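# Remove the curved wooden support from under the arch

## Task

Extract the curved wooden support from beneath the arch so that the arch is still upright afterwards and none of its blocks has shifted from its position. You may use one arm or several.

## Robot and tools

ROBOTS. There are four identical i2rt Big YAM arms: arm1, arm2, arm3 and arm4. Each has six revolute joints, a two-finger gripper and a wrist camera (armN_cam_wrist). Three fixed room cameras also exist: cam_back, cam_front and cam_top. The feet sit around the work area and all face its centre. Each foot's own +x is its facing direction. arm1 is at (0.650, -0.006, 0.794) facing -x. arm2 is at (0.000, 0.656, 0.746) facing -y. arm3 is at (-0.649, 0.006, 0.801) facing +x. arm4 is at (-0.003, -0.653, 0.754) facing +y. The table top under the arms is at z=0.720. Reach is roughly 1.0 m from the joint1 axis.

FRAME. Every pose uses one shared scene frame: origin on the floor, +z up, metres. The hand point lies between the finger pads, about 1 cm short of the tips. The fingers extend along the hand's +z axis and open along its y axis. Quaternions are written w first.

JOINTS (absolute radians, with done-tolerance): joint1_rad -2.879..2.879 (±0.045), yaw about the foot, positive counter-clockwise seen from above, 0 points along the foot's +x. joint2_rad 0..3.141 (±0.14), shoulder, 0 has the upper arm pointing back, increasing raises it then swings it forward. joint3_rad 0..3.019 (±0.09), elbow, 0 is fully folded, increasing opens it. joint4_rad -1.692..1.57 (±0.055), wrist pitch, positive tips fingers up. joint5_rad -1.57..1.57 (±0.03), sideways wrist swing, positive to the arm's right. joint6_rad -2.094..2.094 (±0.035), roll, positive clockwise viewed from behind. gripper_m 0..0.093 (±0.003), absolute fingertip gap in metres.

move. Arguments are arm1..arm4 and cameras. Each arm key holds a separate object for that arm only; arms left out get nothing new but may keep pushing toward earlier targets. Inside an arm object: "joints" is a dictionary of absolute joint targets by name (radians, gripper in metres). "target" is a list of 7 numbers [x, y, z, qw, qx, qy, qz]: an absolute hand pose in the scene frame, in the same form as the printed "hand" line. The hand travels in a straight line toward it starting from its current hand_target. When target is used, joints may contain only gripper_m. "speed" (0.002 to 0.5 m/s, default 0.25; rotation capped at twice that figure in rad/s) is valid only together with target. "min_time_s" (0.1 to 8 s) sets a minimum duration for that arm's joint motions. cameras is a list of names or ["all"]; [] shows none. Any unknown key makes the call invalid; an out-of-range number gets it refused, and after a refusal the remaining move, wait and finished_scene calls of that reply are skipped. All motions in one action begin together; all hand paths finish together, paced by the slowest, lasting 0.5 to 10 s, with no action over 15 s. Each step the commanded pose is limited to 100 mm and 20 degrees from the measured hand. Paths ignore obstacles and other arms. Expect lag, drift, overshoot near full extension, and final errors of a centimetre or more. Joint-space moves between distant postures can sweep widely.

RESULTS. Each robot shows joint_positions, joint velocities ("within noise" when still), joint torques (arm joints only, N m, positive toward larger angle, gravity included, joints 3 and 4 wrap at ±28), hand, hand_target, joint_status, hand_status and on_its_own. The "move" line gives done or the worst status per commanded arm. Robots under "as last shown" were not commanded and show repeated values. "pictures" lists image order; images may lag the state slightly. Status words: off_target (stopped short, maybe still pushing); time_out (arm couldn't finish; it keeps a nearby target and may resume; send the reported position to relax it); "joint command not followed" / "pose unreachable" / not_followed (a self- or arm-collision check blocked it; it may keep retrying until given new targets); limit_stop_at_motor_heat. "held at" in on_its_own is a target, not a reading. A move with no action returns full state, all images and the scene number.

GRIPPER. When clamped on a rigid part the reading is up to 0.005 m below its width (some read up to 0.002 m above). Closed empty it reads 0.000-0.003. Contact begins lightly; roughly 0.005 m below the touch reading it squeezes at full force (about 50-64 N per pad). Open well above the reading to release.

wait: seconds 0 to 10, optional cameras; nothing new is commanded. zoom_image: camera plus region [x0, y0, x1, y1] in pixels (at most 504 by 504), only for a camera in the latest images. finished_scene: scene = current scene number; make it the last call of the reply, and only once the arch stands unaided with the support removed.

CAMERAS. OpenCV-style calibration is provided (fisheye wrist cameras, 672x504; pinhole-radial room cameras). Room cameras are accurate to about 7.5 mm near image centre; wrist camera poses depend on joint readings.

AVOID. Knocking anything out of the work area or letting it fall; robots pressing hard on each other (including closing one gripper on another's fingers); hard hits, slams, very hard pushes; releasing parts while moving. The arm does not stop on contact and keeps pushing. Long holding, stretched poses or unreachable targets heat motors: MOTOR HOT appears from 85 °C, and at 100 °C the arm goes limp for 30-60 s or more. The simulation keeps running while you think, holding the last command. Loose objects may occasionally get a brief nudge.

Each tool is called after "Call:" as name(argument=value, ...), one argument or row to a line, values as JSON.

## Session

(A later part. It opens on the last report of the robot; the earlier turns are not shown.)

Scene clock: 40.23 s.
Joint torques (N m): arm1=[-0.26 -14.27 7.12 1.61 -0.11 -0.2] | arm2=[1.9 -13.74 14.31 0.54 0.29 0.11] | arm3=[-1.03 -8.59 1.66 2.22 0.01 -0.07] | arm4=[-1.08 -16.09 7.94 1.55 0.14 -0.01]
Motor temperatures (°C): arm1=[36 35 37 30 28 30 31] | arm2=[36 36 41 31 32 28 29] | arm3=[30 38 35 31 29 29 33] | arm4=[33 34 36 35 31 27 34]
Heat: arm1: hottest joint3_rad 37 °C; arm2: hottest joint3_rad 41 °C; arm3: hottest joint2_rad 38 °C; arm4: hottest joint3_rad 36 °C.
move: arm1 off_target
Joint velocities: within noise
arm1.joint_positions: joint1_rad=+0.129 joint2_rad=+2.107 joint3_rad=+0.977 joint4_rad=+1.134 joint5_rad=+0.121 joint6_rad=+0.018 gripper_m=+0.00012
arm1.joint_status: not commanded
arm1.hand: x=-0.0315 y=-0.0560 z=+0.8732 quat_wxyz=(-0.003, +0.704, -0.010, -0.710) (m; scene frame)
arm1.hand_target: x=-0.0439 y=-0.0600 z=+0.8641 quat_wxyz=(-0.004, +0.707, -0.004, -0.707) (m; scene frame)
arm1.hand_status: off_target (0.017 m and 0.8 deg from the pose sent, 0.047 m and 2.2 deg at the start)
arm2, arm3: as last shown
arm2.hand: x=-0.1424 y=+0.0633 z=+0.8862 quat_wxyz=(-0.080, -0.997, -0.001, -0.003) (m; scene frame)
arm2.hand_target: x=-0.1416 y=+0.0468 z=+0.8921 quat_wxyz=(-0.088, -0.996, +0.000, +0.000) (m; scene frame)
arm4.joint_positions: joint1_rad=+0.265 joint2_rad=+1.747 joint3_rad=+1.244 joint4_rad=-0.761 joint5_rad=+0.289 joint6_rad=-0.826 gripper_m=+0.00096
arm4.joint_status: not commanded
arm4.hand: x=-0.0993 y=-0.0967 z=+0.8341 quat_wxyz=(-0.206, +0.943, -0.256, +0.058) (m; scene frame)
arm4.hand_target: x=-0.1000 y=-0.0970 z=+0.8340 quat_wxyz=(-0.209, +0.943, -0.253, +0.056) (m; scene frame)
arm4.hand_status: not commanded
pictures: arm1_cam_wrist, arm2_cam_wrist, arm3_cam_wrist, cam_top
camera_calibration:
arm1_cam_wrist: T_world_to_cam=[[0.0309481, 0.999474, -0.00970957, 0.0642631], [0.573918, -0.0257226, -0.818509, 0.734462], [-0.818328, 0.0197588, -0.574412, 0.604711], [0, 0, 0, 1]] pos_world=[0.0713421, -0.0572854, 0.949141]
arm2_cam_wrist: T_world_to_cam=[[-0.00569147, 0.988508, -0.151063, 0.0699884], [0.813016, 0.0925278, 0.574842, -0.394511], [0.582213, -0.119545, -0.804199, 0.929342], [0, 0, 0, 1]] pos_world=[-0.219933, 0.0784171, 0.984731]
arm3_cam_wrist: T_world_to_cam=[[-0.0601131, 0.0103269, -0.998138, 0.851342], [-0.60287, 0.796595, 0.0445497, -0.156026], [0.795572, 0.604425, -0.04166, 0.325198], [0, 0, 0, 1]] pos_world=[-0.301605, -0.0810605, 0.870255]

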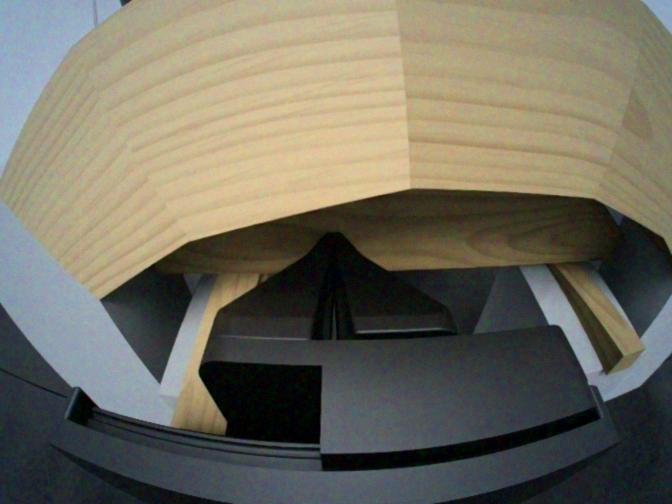

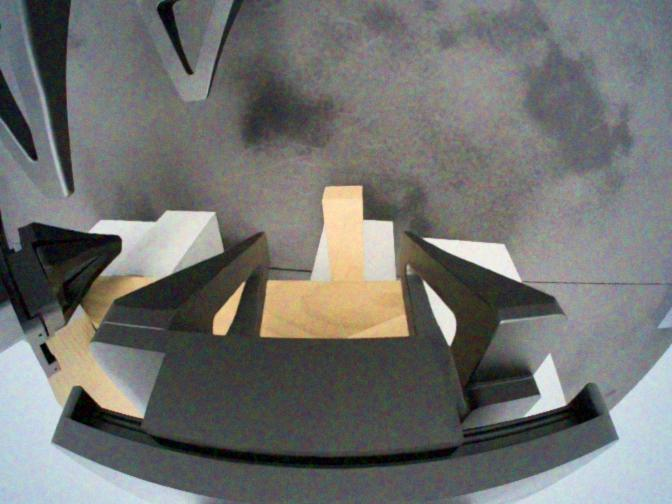

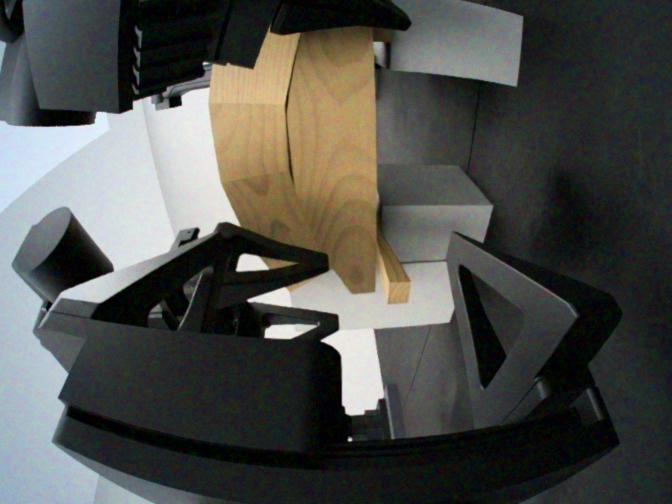

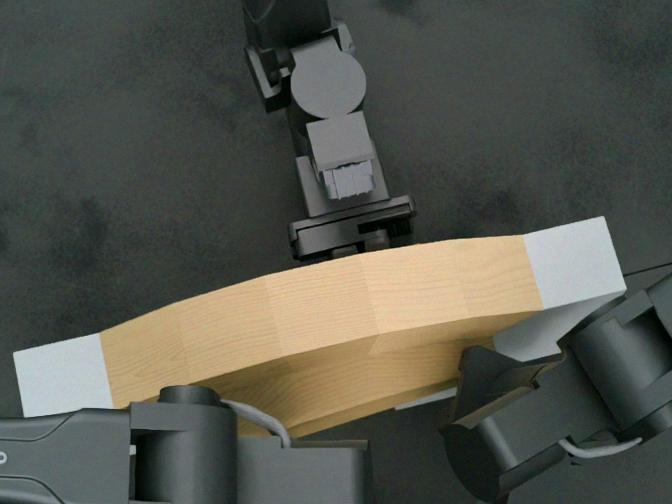

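Call:
move(
  arm2={"target": [-0.138, 0.046, 0.845, 0.0872, 0.9962, 0, 0], "speed": 0.06},
  arm1={"target": [-0.052, -0.060, 0.864, 0.004, -0.7071, 0.004, 0.7071], "speed": 0.03},
  cameras=["arm2_cam_wrist", "arm1_cam_wrist", "arm4_cam_wrist", "cam_top", "arm3_cam_wrist"],
)

Scene clock: 42.93 s.
Joint torques (N m): arm1=[-0.44 -14.1 7.68 1.5 -0.05 -0.2] | arm2=[1.96 -14.56 8.34 1.42 0.29 0.11] | arm3=[-0.91 -8.59 1.72 2.25 0 -0.07] | arm4=[-1.38 -16.21 7.62 1.44 0.2 0.07]
Motor temperatures (°C): arm1=[36 36 37 30 28 30 31] | arm2=[35 36 41 31 32 28 29] | arm3=[30 38 35 31 29 29 33] | arm4=[33 34 36 35 31 27 34]
Heat: arm1: hottest joint3_rad 37 °C; arm2: hottest joint3_rad 41 °C; arm3: hottest joint2_rad 38 °C; arm4: hottest joint3_rad 36 °C.
move: arm1 off_target; arm2 off_target
Joint velocities: within noise
arm1.joint_positions: joint1_rad=+0.129 joint2_rad=+2.111 joint3_rad=+0.992 joint4_rad=+1.123 joint5_rad=+0.118 joint6_rad=+0.018 gripper_m=+0.00012
arm1.joint_status: not commanded
arm1.hand: x=-0.0361 y=-0.0570 z=+0.8737 quat_wxyz=(-0.002, +0.704, -0.008, -0.710) (m; scene frame)
arm1.hand_target: x=-0.0506 y=-0.0600 z=+0.8643 quat_wxyz=(-0.004, +0.707, -0.004, -0.707) (m; scene frame)
arm1.hand_status: off_target (0.019 m and 0.7 deg from the pose sent, 0.023 m and 0.8 deg at the start)
arm2.joint_positions: joint1_rad=-0.196 joint2_rad=+1.910 joint3_rad=+1.636 joint4_rad=-1.102 joint5_rad=-0.044 joint6_rad=+1.330 gripper_m=+0.05488
arm2.joint_status: not commanded
arm2.hand: x=-0.1434 y=+0.0451 z=+0.8660 quat_wxyz=(-0.101, -0.995, -0.001, +0.002) (m; scene frame)
arm2.hand_target: x=-0.1379 y=+0.0466 z=+0.8453 quat_wxyz=(-0.087, -0.996, +0.000, +0.000) (m; scene frame)
arm2.hand_status: off_target (0.022 m and 1.6 deg from the pose sent, 0.045 m and 0.9 deg at the start)
arm3, arm4: as last shown
arm4.joint_positions: joint1_rad=+0.267 joint2_rad=+1.747 joint3_rad=+1.244 joint4_rad=-0.759 joint5_rad=+0.288 joint6_rad=-0.826 gripper_m=+0.00096
arm4.hand: x=-0.1005 y=-0.0966 z=+0.8342 quat_wxyz=(-0.206, +0.943, -0.255, +0.057) (m; scene frame)
pictures: arm1_cam_wrist, arm2_cam_wrist, arm3_cam_wrist, arm4_cam_wrist, cam_top
camera_calibration:
arm1_cam_wrist: T_world_to_cam=[[0.0279577, 0.999563, -0.00959993, 0.0653065], [0.574661, -0.0239298, -0.818041, 0.737242], [-0.817914, 0.0173538, -0.575079, 0.601694], [0, 0, 0, 1]] pos_world=[0.0666434, -0.0580776, 0.949743]
arm2_cam_wrist: T_world_to_cam=[[-0.00740839, 0.981103, -0.193344, 0.121561], [0.819439, 0.116772, 0.561146, -0.368795], [0.573119, -0.154277, -0.804819, 0.912259], [0, 0, 0, 1]] pos_world=[-0.219727, 0.0645406, 0.964654]
arm3_cam_wrist: T_world_to_cam=[[-0.0601131, 0.0103269, -0.998138, 0.851342], [-0.60287, 0.796595, 0.0445497, -0.156026], [0.795572, 0.604425, -0.04166, 0.325198], [0, 0, 0, 1]] pos_world=[-0.301605, -0.0810605, 0.870255]
arm4_cam_wrist: T_world_to_cam=[[0.445207, 0.788498, 0.424337, -0.235331], [0.576449, -0.615017, 0.538016, -0.447233], [0.685199, 0.00508032, -0.728339, 0.8046], [0, 0, 0, 1]] pos_world=[-0.188732, -0.0935858, 0.926499]

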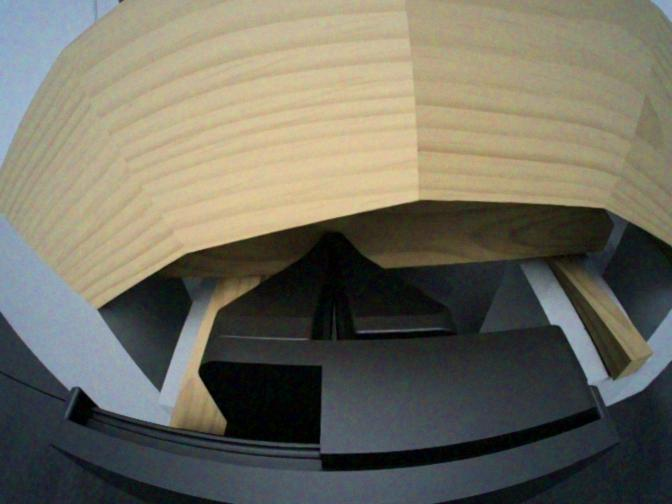

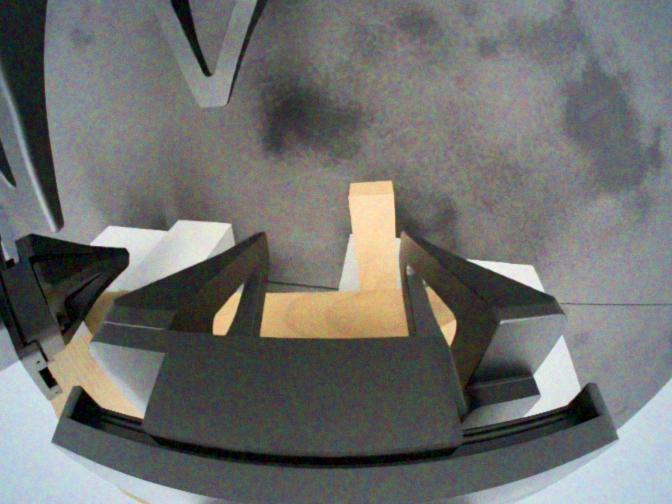

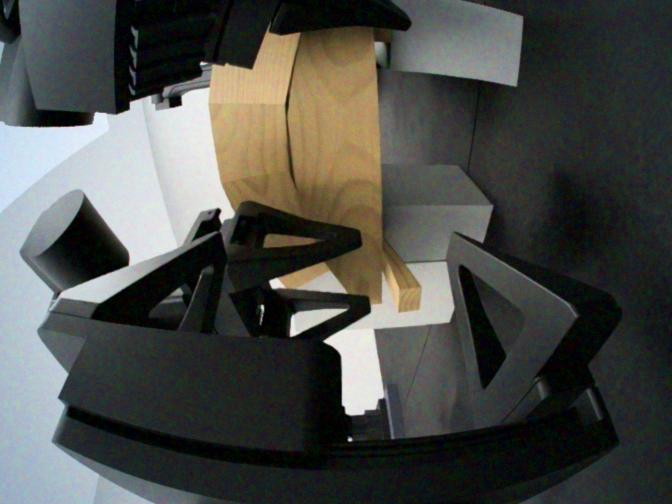

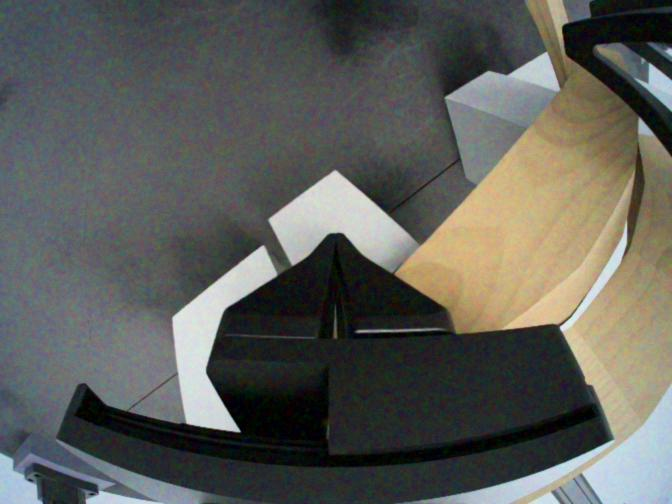

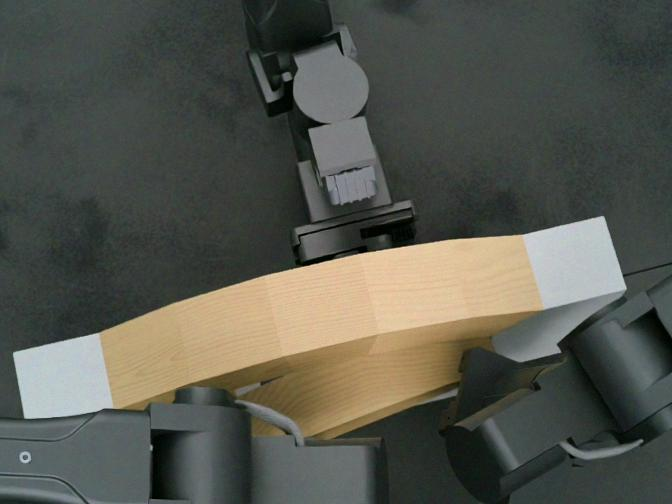

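Call:
move(
  arm2={"target": [-0.136, 0.067, 0.860, 0.0872, 0.9962, 0, 0], "speed": 0.06},
  arm4={"target": [-0.128, -0.099, 0.838, 0.209, -0.943, 0.2527, -0.056], "speed": 0.06},
)

Call:
move(
  arm2={"target": [-0.136, 0.067, 0.838, 0.0872, 0.9962, 0, 0], "speed": 0.06},
  arm1={"target": [-0.060, -0.068, 0.864, 0.004, -0.7071, 0.004, 0.7071], "speed": 0.03},
  cameras=["arm2_cam_wrist", "arm1_cam_wrist", "arm4_cam_wrist", "cam_top", "arm3_cam_wrist"],
)

Scene clock: 44.57 s.
Joint torques (N m): arm1=[-0.44 -14.15 7.71 1.54 -0.05 -0.2] | arm2=[1.44 -15.91 8.1 1.06 0.26 0.07] | arm3=[-1.03 -8.59 1.66 2.24 0.01 -0.07] | arm4=[-1.08 -15.21 10.06 0.83 0.25 0.18]
Motor temperatures (°C): arm1=[36 36 38 30 28 30 31] | arm2=[35 37 41 31 32 28 29] | arm3=[30 38 35 31 29 29 33] | arm4=[33 34 37 35 31 27 34]
Heat: arm1: hottest joint3_rad 38 °C; arm2: hottest joint3_rad 41 °C; arm3: hottest joint2_rad 38 °C; arm4: hottest joint3_rad 37 °C.
move: arm2 done; arm4 done
Joint velocities: within noise
arm1, arm3: as last shown
arm2.joint_positions: joint1_rad=-0.196 joint2_rad=+1.876 joint3_rad=+1.582 joint4_rad=-1.101 joint5_rad=-0.044 joint6_rad=+1.330 gripper_m=+0.05488
arm2.joint_status: not commanded
arm2.hand: x=-0.1389 y=+0.0630 z=+0.8639 quat_wxyz=(-0.091, -0.996, -0.001, +0.000) (m; scene frame)
arm2.hand_target: x=-0.1360 y=+0.0670 z=+0.8599 quat_wxyz=(-0.087, -0.996, +0.000, +0.000) (m; scene frame)
arm2.hand_status: done (0.006 m and 0.5 deg from the pose sent, 0.024 m and 1.6 deg at the start)
arm4.joint_positions: joint1_rad=+0.318 joint2_rad=+1.747 joint3_rad=+1.244 joint4_rad=-0.774 joint5_rad=+0.302 joint6_rad=-0.794 gripper_m=+0.00096
arm4.joint_status: not commanded
arm4.hand: x=-0.1255 y=-0.1048 z=+0.8335 quat_wxyz=(-0.206, +0.945, -0.246, +0.058) (m; scene frame)
arm4.hand_target: x=-0.1280 y=-0.0991 z=+0.8380 quat_wxyz=(-0.209, +0.943, -0.253, +0.056) (m; scene frame)
arm4.hand_status: done (0.008 m and 0.9 deg from the pose sent, 0.028 m and 0.4 deg at the start)
pictures: none

Scene clock: 45.60 s.
Joint torques (N m): arm1=[0.32 -14.33 7.51 1.44 0.16 -0.2] | arm2=[1.55 -14.51 7.86 1.36 0.04 0.05] | arm3=[-0.91 -8.7 1.66 2.24 0 -0.07] | arm4=[-1.14 -15.27 10.03 0.77 0.23 0.22]
Motor temperatures (°C): arm1=[36 36 38 30 28 30 31] | arm2=[35 37 40 31 32 28 29] | arm3=[30 38 35 31 29 29 33] | arm4=[33 34 37 35 31 27 34]
Heat: arm1: hottest joint3_rad 38 °C; arm2: hottest joint3_rad 40 °C; arm3: hottest joint2_rad 38 °C; arm4: hottest joint3_rad 37 °C.
move: arm1 off_target; arm2 off_target
Joint velocities: within noise
arm1.joint_positions: joint1_rad=+0.132 joint2_rad=+2.120 joint3_rad=+1.024 joint4_rad=+1.108 joint5_rad=+0.125 joint6_rad=+0.018 gripper_m=+0.00012
arm1.joint_status: not commanded
arm1.hand: x=-0.0463 y=-0.0595 z=+0.8777 quat_wxyz=(-0.002, +0.702, -0.010, -0.713) (m; scene frame)
arm1.hand_target: x=-0.0585 y=-0.0680 z=+0.8643 quat_wxyz=(-0.004, +0.707, -0.004, -0.707) (m; scene frame)
arm1.hand_status: off_target (0.021 m and 1.1 deg from the pose sent, 0.028 m and 0.7 deg at the start)
arm2.joint_positions: joint1_rad=-0.196 joint2_rad=+1.876 joint3_rad=+1.551 joint4_rad=-1.058 joint5_rad=-0.038 joint6_rad=+1.331 gripper_m=+0.05488
arm2.joint_status: not commanded
arm2.hand: x=-0.1400 y=+0.0639 z=+0.8532 quat_wxyz=(-0.097, -0.995, +0.000, +0.004) (m; scene frame)
arm2.hand_target: x=-0.1360 y=+0.0672 z=+0.8382 quat_wxyz=(-0.087, -0.996, +0.000, +0.000) (m; scene frame)
arm2.hand_status: off_target (0.016 m and 1.2 deg from the pose sent, 0.026 m and 0.5 deg at the start)
arm3, arm4: as last shown
arm4.joint_positions: joint1_rad=+0.318 joint2_rad=+1.747 joint3_rad=+1.244 joint4_rad=-0.774 joint5_rad=+0.302 joint6_rad=-0.793 gripper_m=+0.00096
pictures: arm1_cam_wrist, arm2_cam_wrist, arm3_cam_wrist, arm4_cam_wrist, cam_top
camera_calibration:
arm1_cam_wrist: T_world_to_cam=[[0.0312239, 0.999454, -0.0107967, 0.0692589], [0.567709, -0.0266241, -0.822798, 0.749976], [-0.822637, 0.0195616, -0.568231, 0.58954], [0, 0, 0, 1]] pos_world=[0.0570459, -0.0607859, 0.952822]
arm2_cam_wrist: T_world_to_cam=[[-0.00551746, 0.982775, -0.184723, 0.0934785], [0.821619, 0.109753, 0.559372, -0.364187], [0.570011, -0.148685, -0.808072, 0.904832], [0, 0, 0, 1]] pos_world=[-0.216026, 0.0826373, 0.952153]
arm3_cam_wrist: T_world_to_cam=[[-0.0601131, 0.0103269, -0.998138, 0.851342], [-0.60287, 0.796595, 0.0445497, -0.156026], [0.795572, 0.604425, -0.04166, 0.325198], [0, 0, 0, 1]] pos_world=[-0.301605, -0.0810605, 0.870255]
arm4_cam_wrist: T_world_to_cam=[[0.42957, 0.797319, 0.423973, -0.218101], [0.583793, -0.603393, 0.543233, -0.439662], [0.688952, 0.0141556, -0.724669, 0.819664], [0, 0, 0, 1]] pos_world=[-0.214348, -0.102995, 0.925293]

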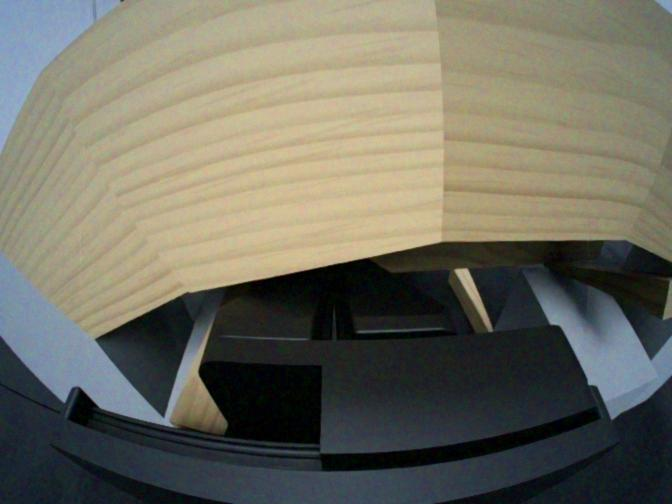

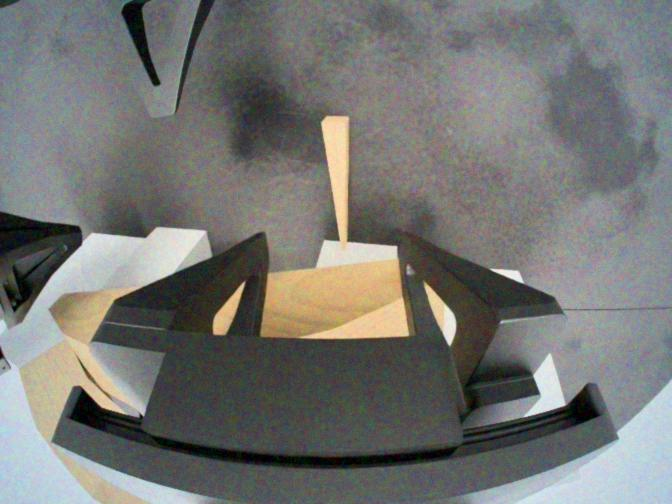

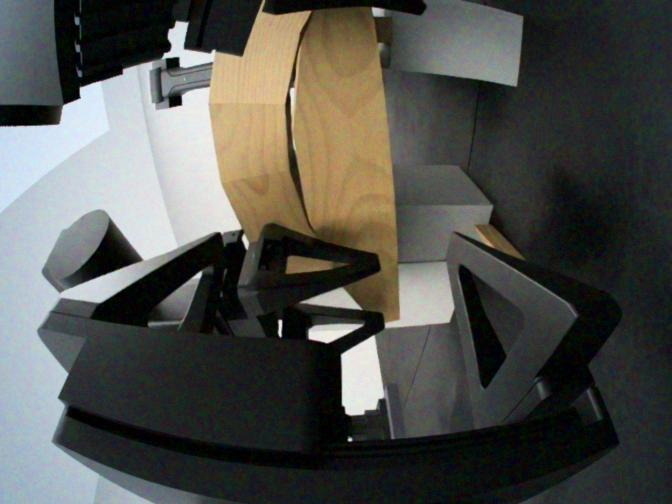

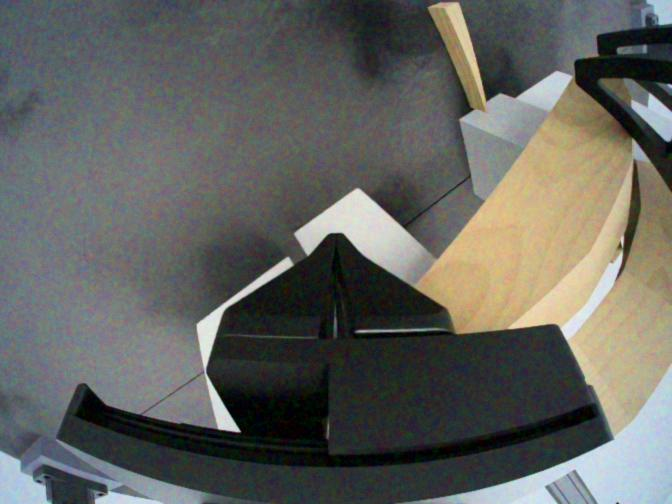

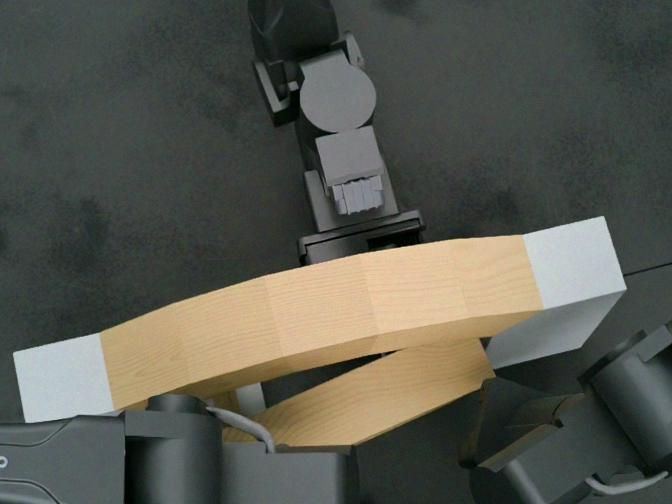

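Call:
move(
  arm2={"target": [-0.15, 0.14, 0.95, 0.0872, 0.9962, 0, 0], "speed": 0.15},
  arm3={"target": [-0.20, -0.012, 0.866, 0.442, 0.442, 0.5518, 0.5518], "speed": 0.12},
  cameras=["arm2_cam_wrist", "arm3_cam_wrist", "cam_top", "cam_back", "cam_front"],
)

Scene clock: 48.27 s.
Joint torques (N m): arm1=[0.5 -14.56 6.95 1.55 0.11 -0.2] | arm2=[0.44 -12.81 8.64 0.64 -0.04 -0.11] | arm3=[-1.03 -8.18 2.73 2.21 -0.02 -0.12] | arm4=[-1.14 -15.21 10.1 0.87 0.24 0.2]
Motor temperatures (°C): arm1=[36 36 38 30 28 30 31] | arm2=[35 37 40 31 32 28 29] | arm3=[30 38 35 31 29 29 33] | arm4=[33 34 37 35 31 27 34]
Heat: arm1: hottest joint3_rad 38 °C; arm2: hottest joint3_rad 40 °C; arm3: hottest joint2_rad 38 °C; arm4: hottest joint3_rad 37 °C.
move: arm2 done; arm3 off_target
Joint velocities: within noise
arm1.joint_positions: joint1_rad=+0.132 joint2_rad=+2.123 joint3_rad=+1.032 joint4_rad=+1.105 joint5_rad=+0.127 joint6_rad=+0.018 gripper_m=+0.00012
arm1.joint_status: not commanded
arm1.hand: x=-0.0488 y=-0.0595 z=+0.8779 quat_wxyz=(-0.003, +0.701, -0.011, -0.713) (m; scene frame)
arm1.hand_target: x=-0.0584 y=-0.0680 z=+0.8643 quat_wxyz=(-0.004, +0.707, -0.004, -0.707) (m; scene frame)
arm1.hand_status: not commanded
arm2.joint_positions: joint1_rad=-0.245 joint2_rad=+1.650 joint3_rad=+1.518 joint4_rad=-1.251 joint5_rad=-0.046 joint6_rad=+1.286 gripper_m=+0.05489
arm2.joint_status: not commanded
arm2.hand: x=-0.1486 y=+0.1328 z=+0.9562 quat_wxyz=(-0.098, -0.995, +0.001, +0.005) (m; scene frame)
arm2.hand_target: x=-0.1499 y=+0.1400 z=+0.9501 quat_wxyz=(-0.087, -0.996, +0.000, +0.000) (m; scene frame)
arm2.hand_status: done (0.010 m and 1.3 deg from the pose sent, 0.124 m and 1.2 deg at the start)
arm3.joint_positions: joint1_rad=-0.229 joint2_rad=+1.921 joint3_rad=+0.325 joint4_rad=+1.536 joint5_rad=-0.420 joint6_rad=+1.569 gripper_m=+0.09396
arm3.joint_status: not commanded
arm3.hand: x=-0.2050 y=-0.0074 z=+0.8646 quat_wxyz=(-0.420, -0.458, -0.567, -0.540) (m; scene frame)
arm3.hand_target: x=-0.1999 y=-0.0120 z=+0.8663 quat_wxyz=(-0.431, -0.451, -0.565, -0.540) (m; scene frame)
arm3.hand_status: off_target (0.007 m and 3.9 deg from the pose sent, 0.010 m and 13.6 deg at the start; a joint's target at an end of its range on 55 of 55 steps)
arm4: as last shown
pictures: arm2_cam_wrist, arm3_cam_wrist, cam_back, cam_front, cam_top
camera_calibration:
arm2_cam_wrist: T_world_to_cam=[[-0.00338888, 0.982479, -0.18634, 0.0465977], [0.822477, 0.108728, 0.558309, -0.421011], [0.568788, -0.151368, -0.808435, 1.00381], [0, 0, 0, 1]] pos_world=[-0.224526, 0.15194, 1.05525]
arm3_cam_wrist: T_world_to_cam=[[-0.0540938, 0.0110176, -0.998475, 0.853191], [-0.772523, 0.633105, 0.0488385, -0.193952], [0.632678, 0.773987, -0.0257358, 0.28546], [0, 0, 0, 1]] pos_world=[-0.284284, -0.107551, 0.868709]

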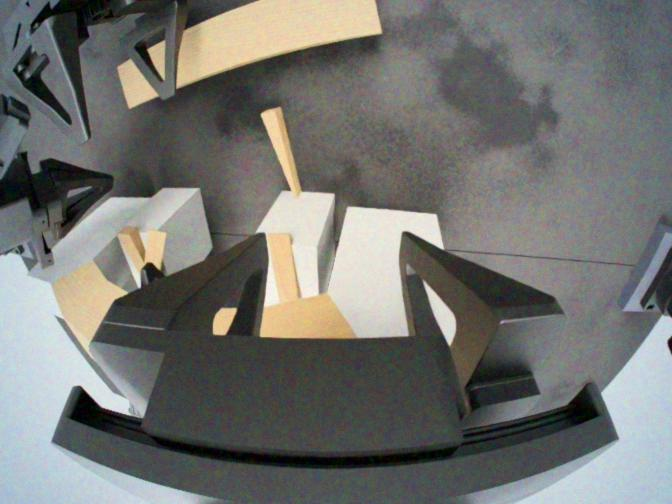

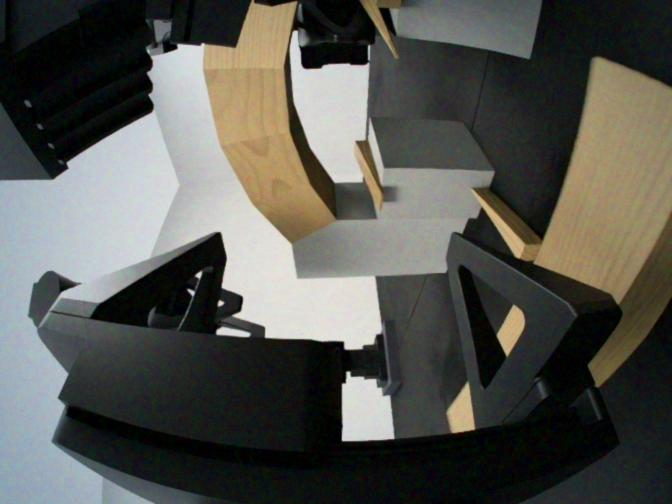

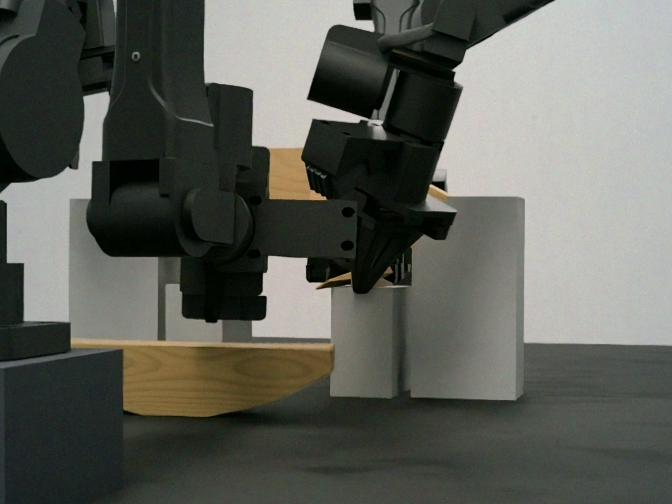

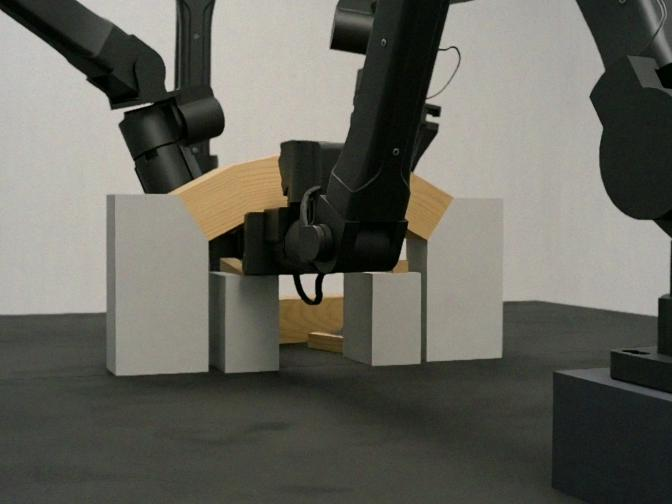

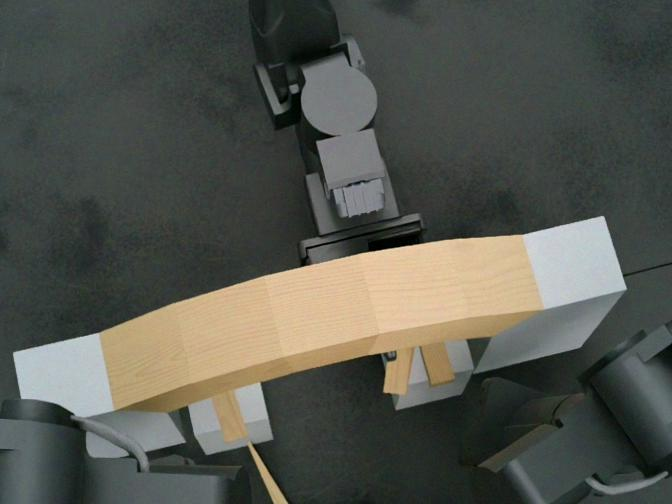

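Call:
move(
  arm1={"target": [0.13, -0.055, 0.862, 0.004, -0.7071, 0.004, 0.7071], "speed": 0.12},
  cameras=["cam_back", "cam_front", "cam_top"],
)

Scene clock: 51.17 s.
Joint torques (N m): arm1=[0.44 -13.27 0.95 3.62 0.12 -0.2] | arm2=[0.62 -12.81 8.61 0.58 -0.05 -0.09] | arm3=[-1.03 -8.23 2.73 2.19 -0.04 -0.12] | arm4=[-1.14 -15.68 10.02 0.81 0.26 0.16]
Motor temperatures (°C): arm1=[36 36 38 30 28 30 31] | arm2=[35 37 40 31 32 28 28] | arm3=[30 38 35 31 29 29 33] | arm4=[33 34 38 35 31 27 34]
Heat: arm1: hottest joint3_rad 38 °C; arm2: hottest joint3_rad 40 °C; arm3: hottest joint2_rad 38 °C; arm4: hottest joint3_rad 38 °C.
move: arm1 off_target
Joint velocities: within noise
arm1.joint_positions: joint1_rad=+0.156 joint2_rad=+2.018 joint3_rad=+0.529 joint4_rad=+1.447 joint5_rad=+0.153 joint6_rad=+0.018 gripper_m=+0.00012
arm1.joint_status: not commanded
arm1.hand: x=+0.1276 y=-0.0483 z=+0.8473 quat_wxyz=(-0.007, +0.720, -0.009, -0.694) (m; scene frame)
arm1.hand_target: x=+0.1300 y=-0.0549 z=+0.8617 quat_wxyz=(-0.004, +0.707, -0.004, -0.707) (m; scene frame)
arm1.hand_status: off_target (0.016 m and 2.3 deg from the pose sent, 0.180 m and 1.3 deg at the start)
arm2, arm3, arm4: as last shown
pictures: cam_back, cam_front, cam_top

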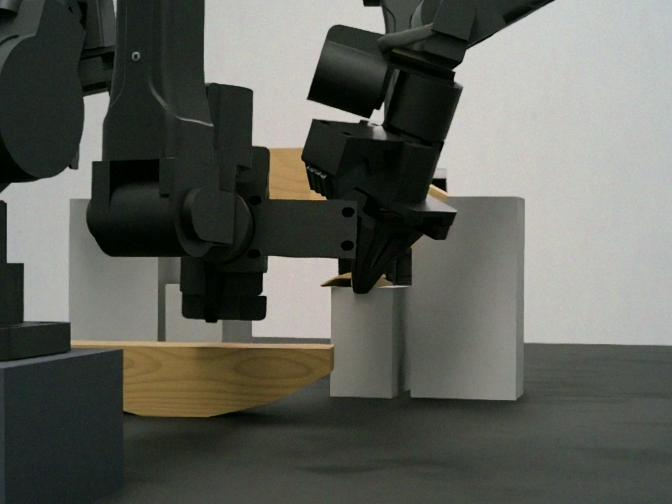

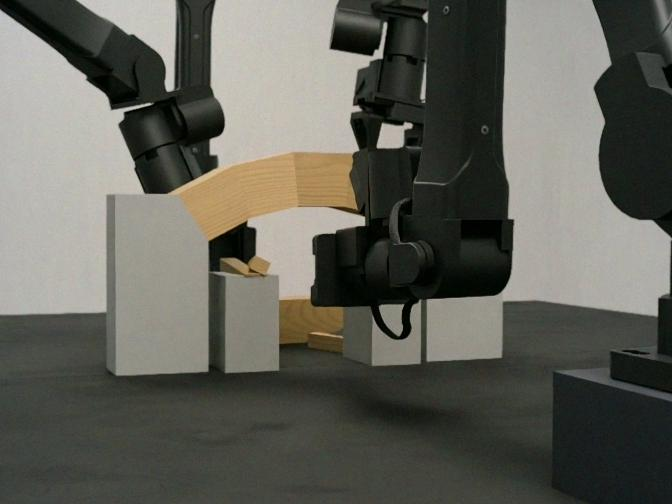

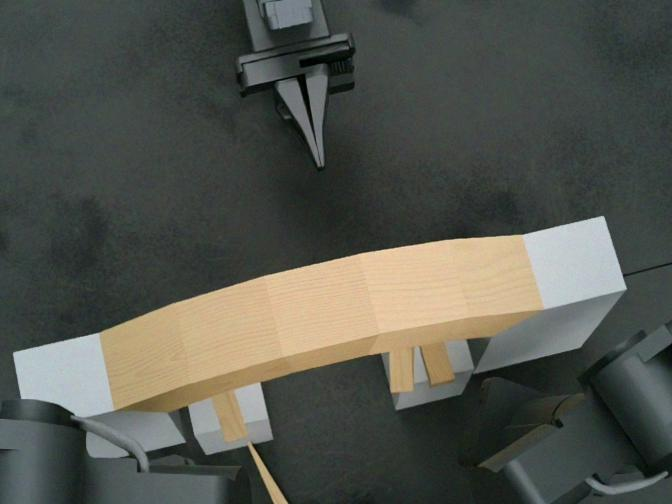

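Call:
finished_scene(
  scene=2,
)

The scene is finished: the task was done.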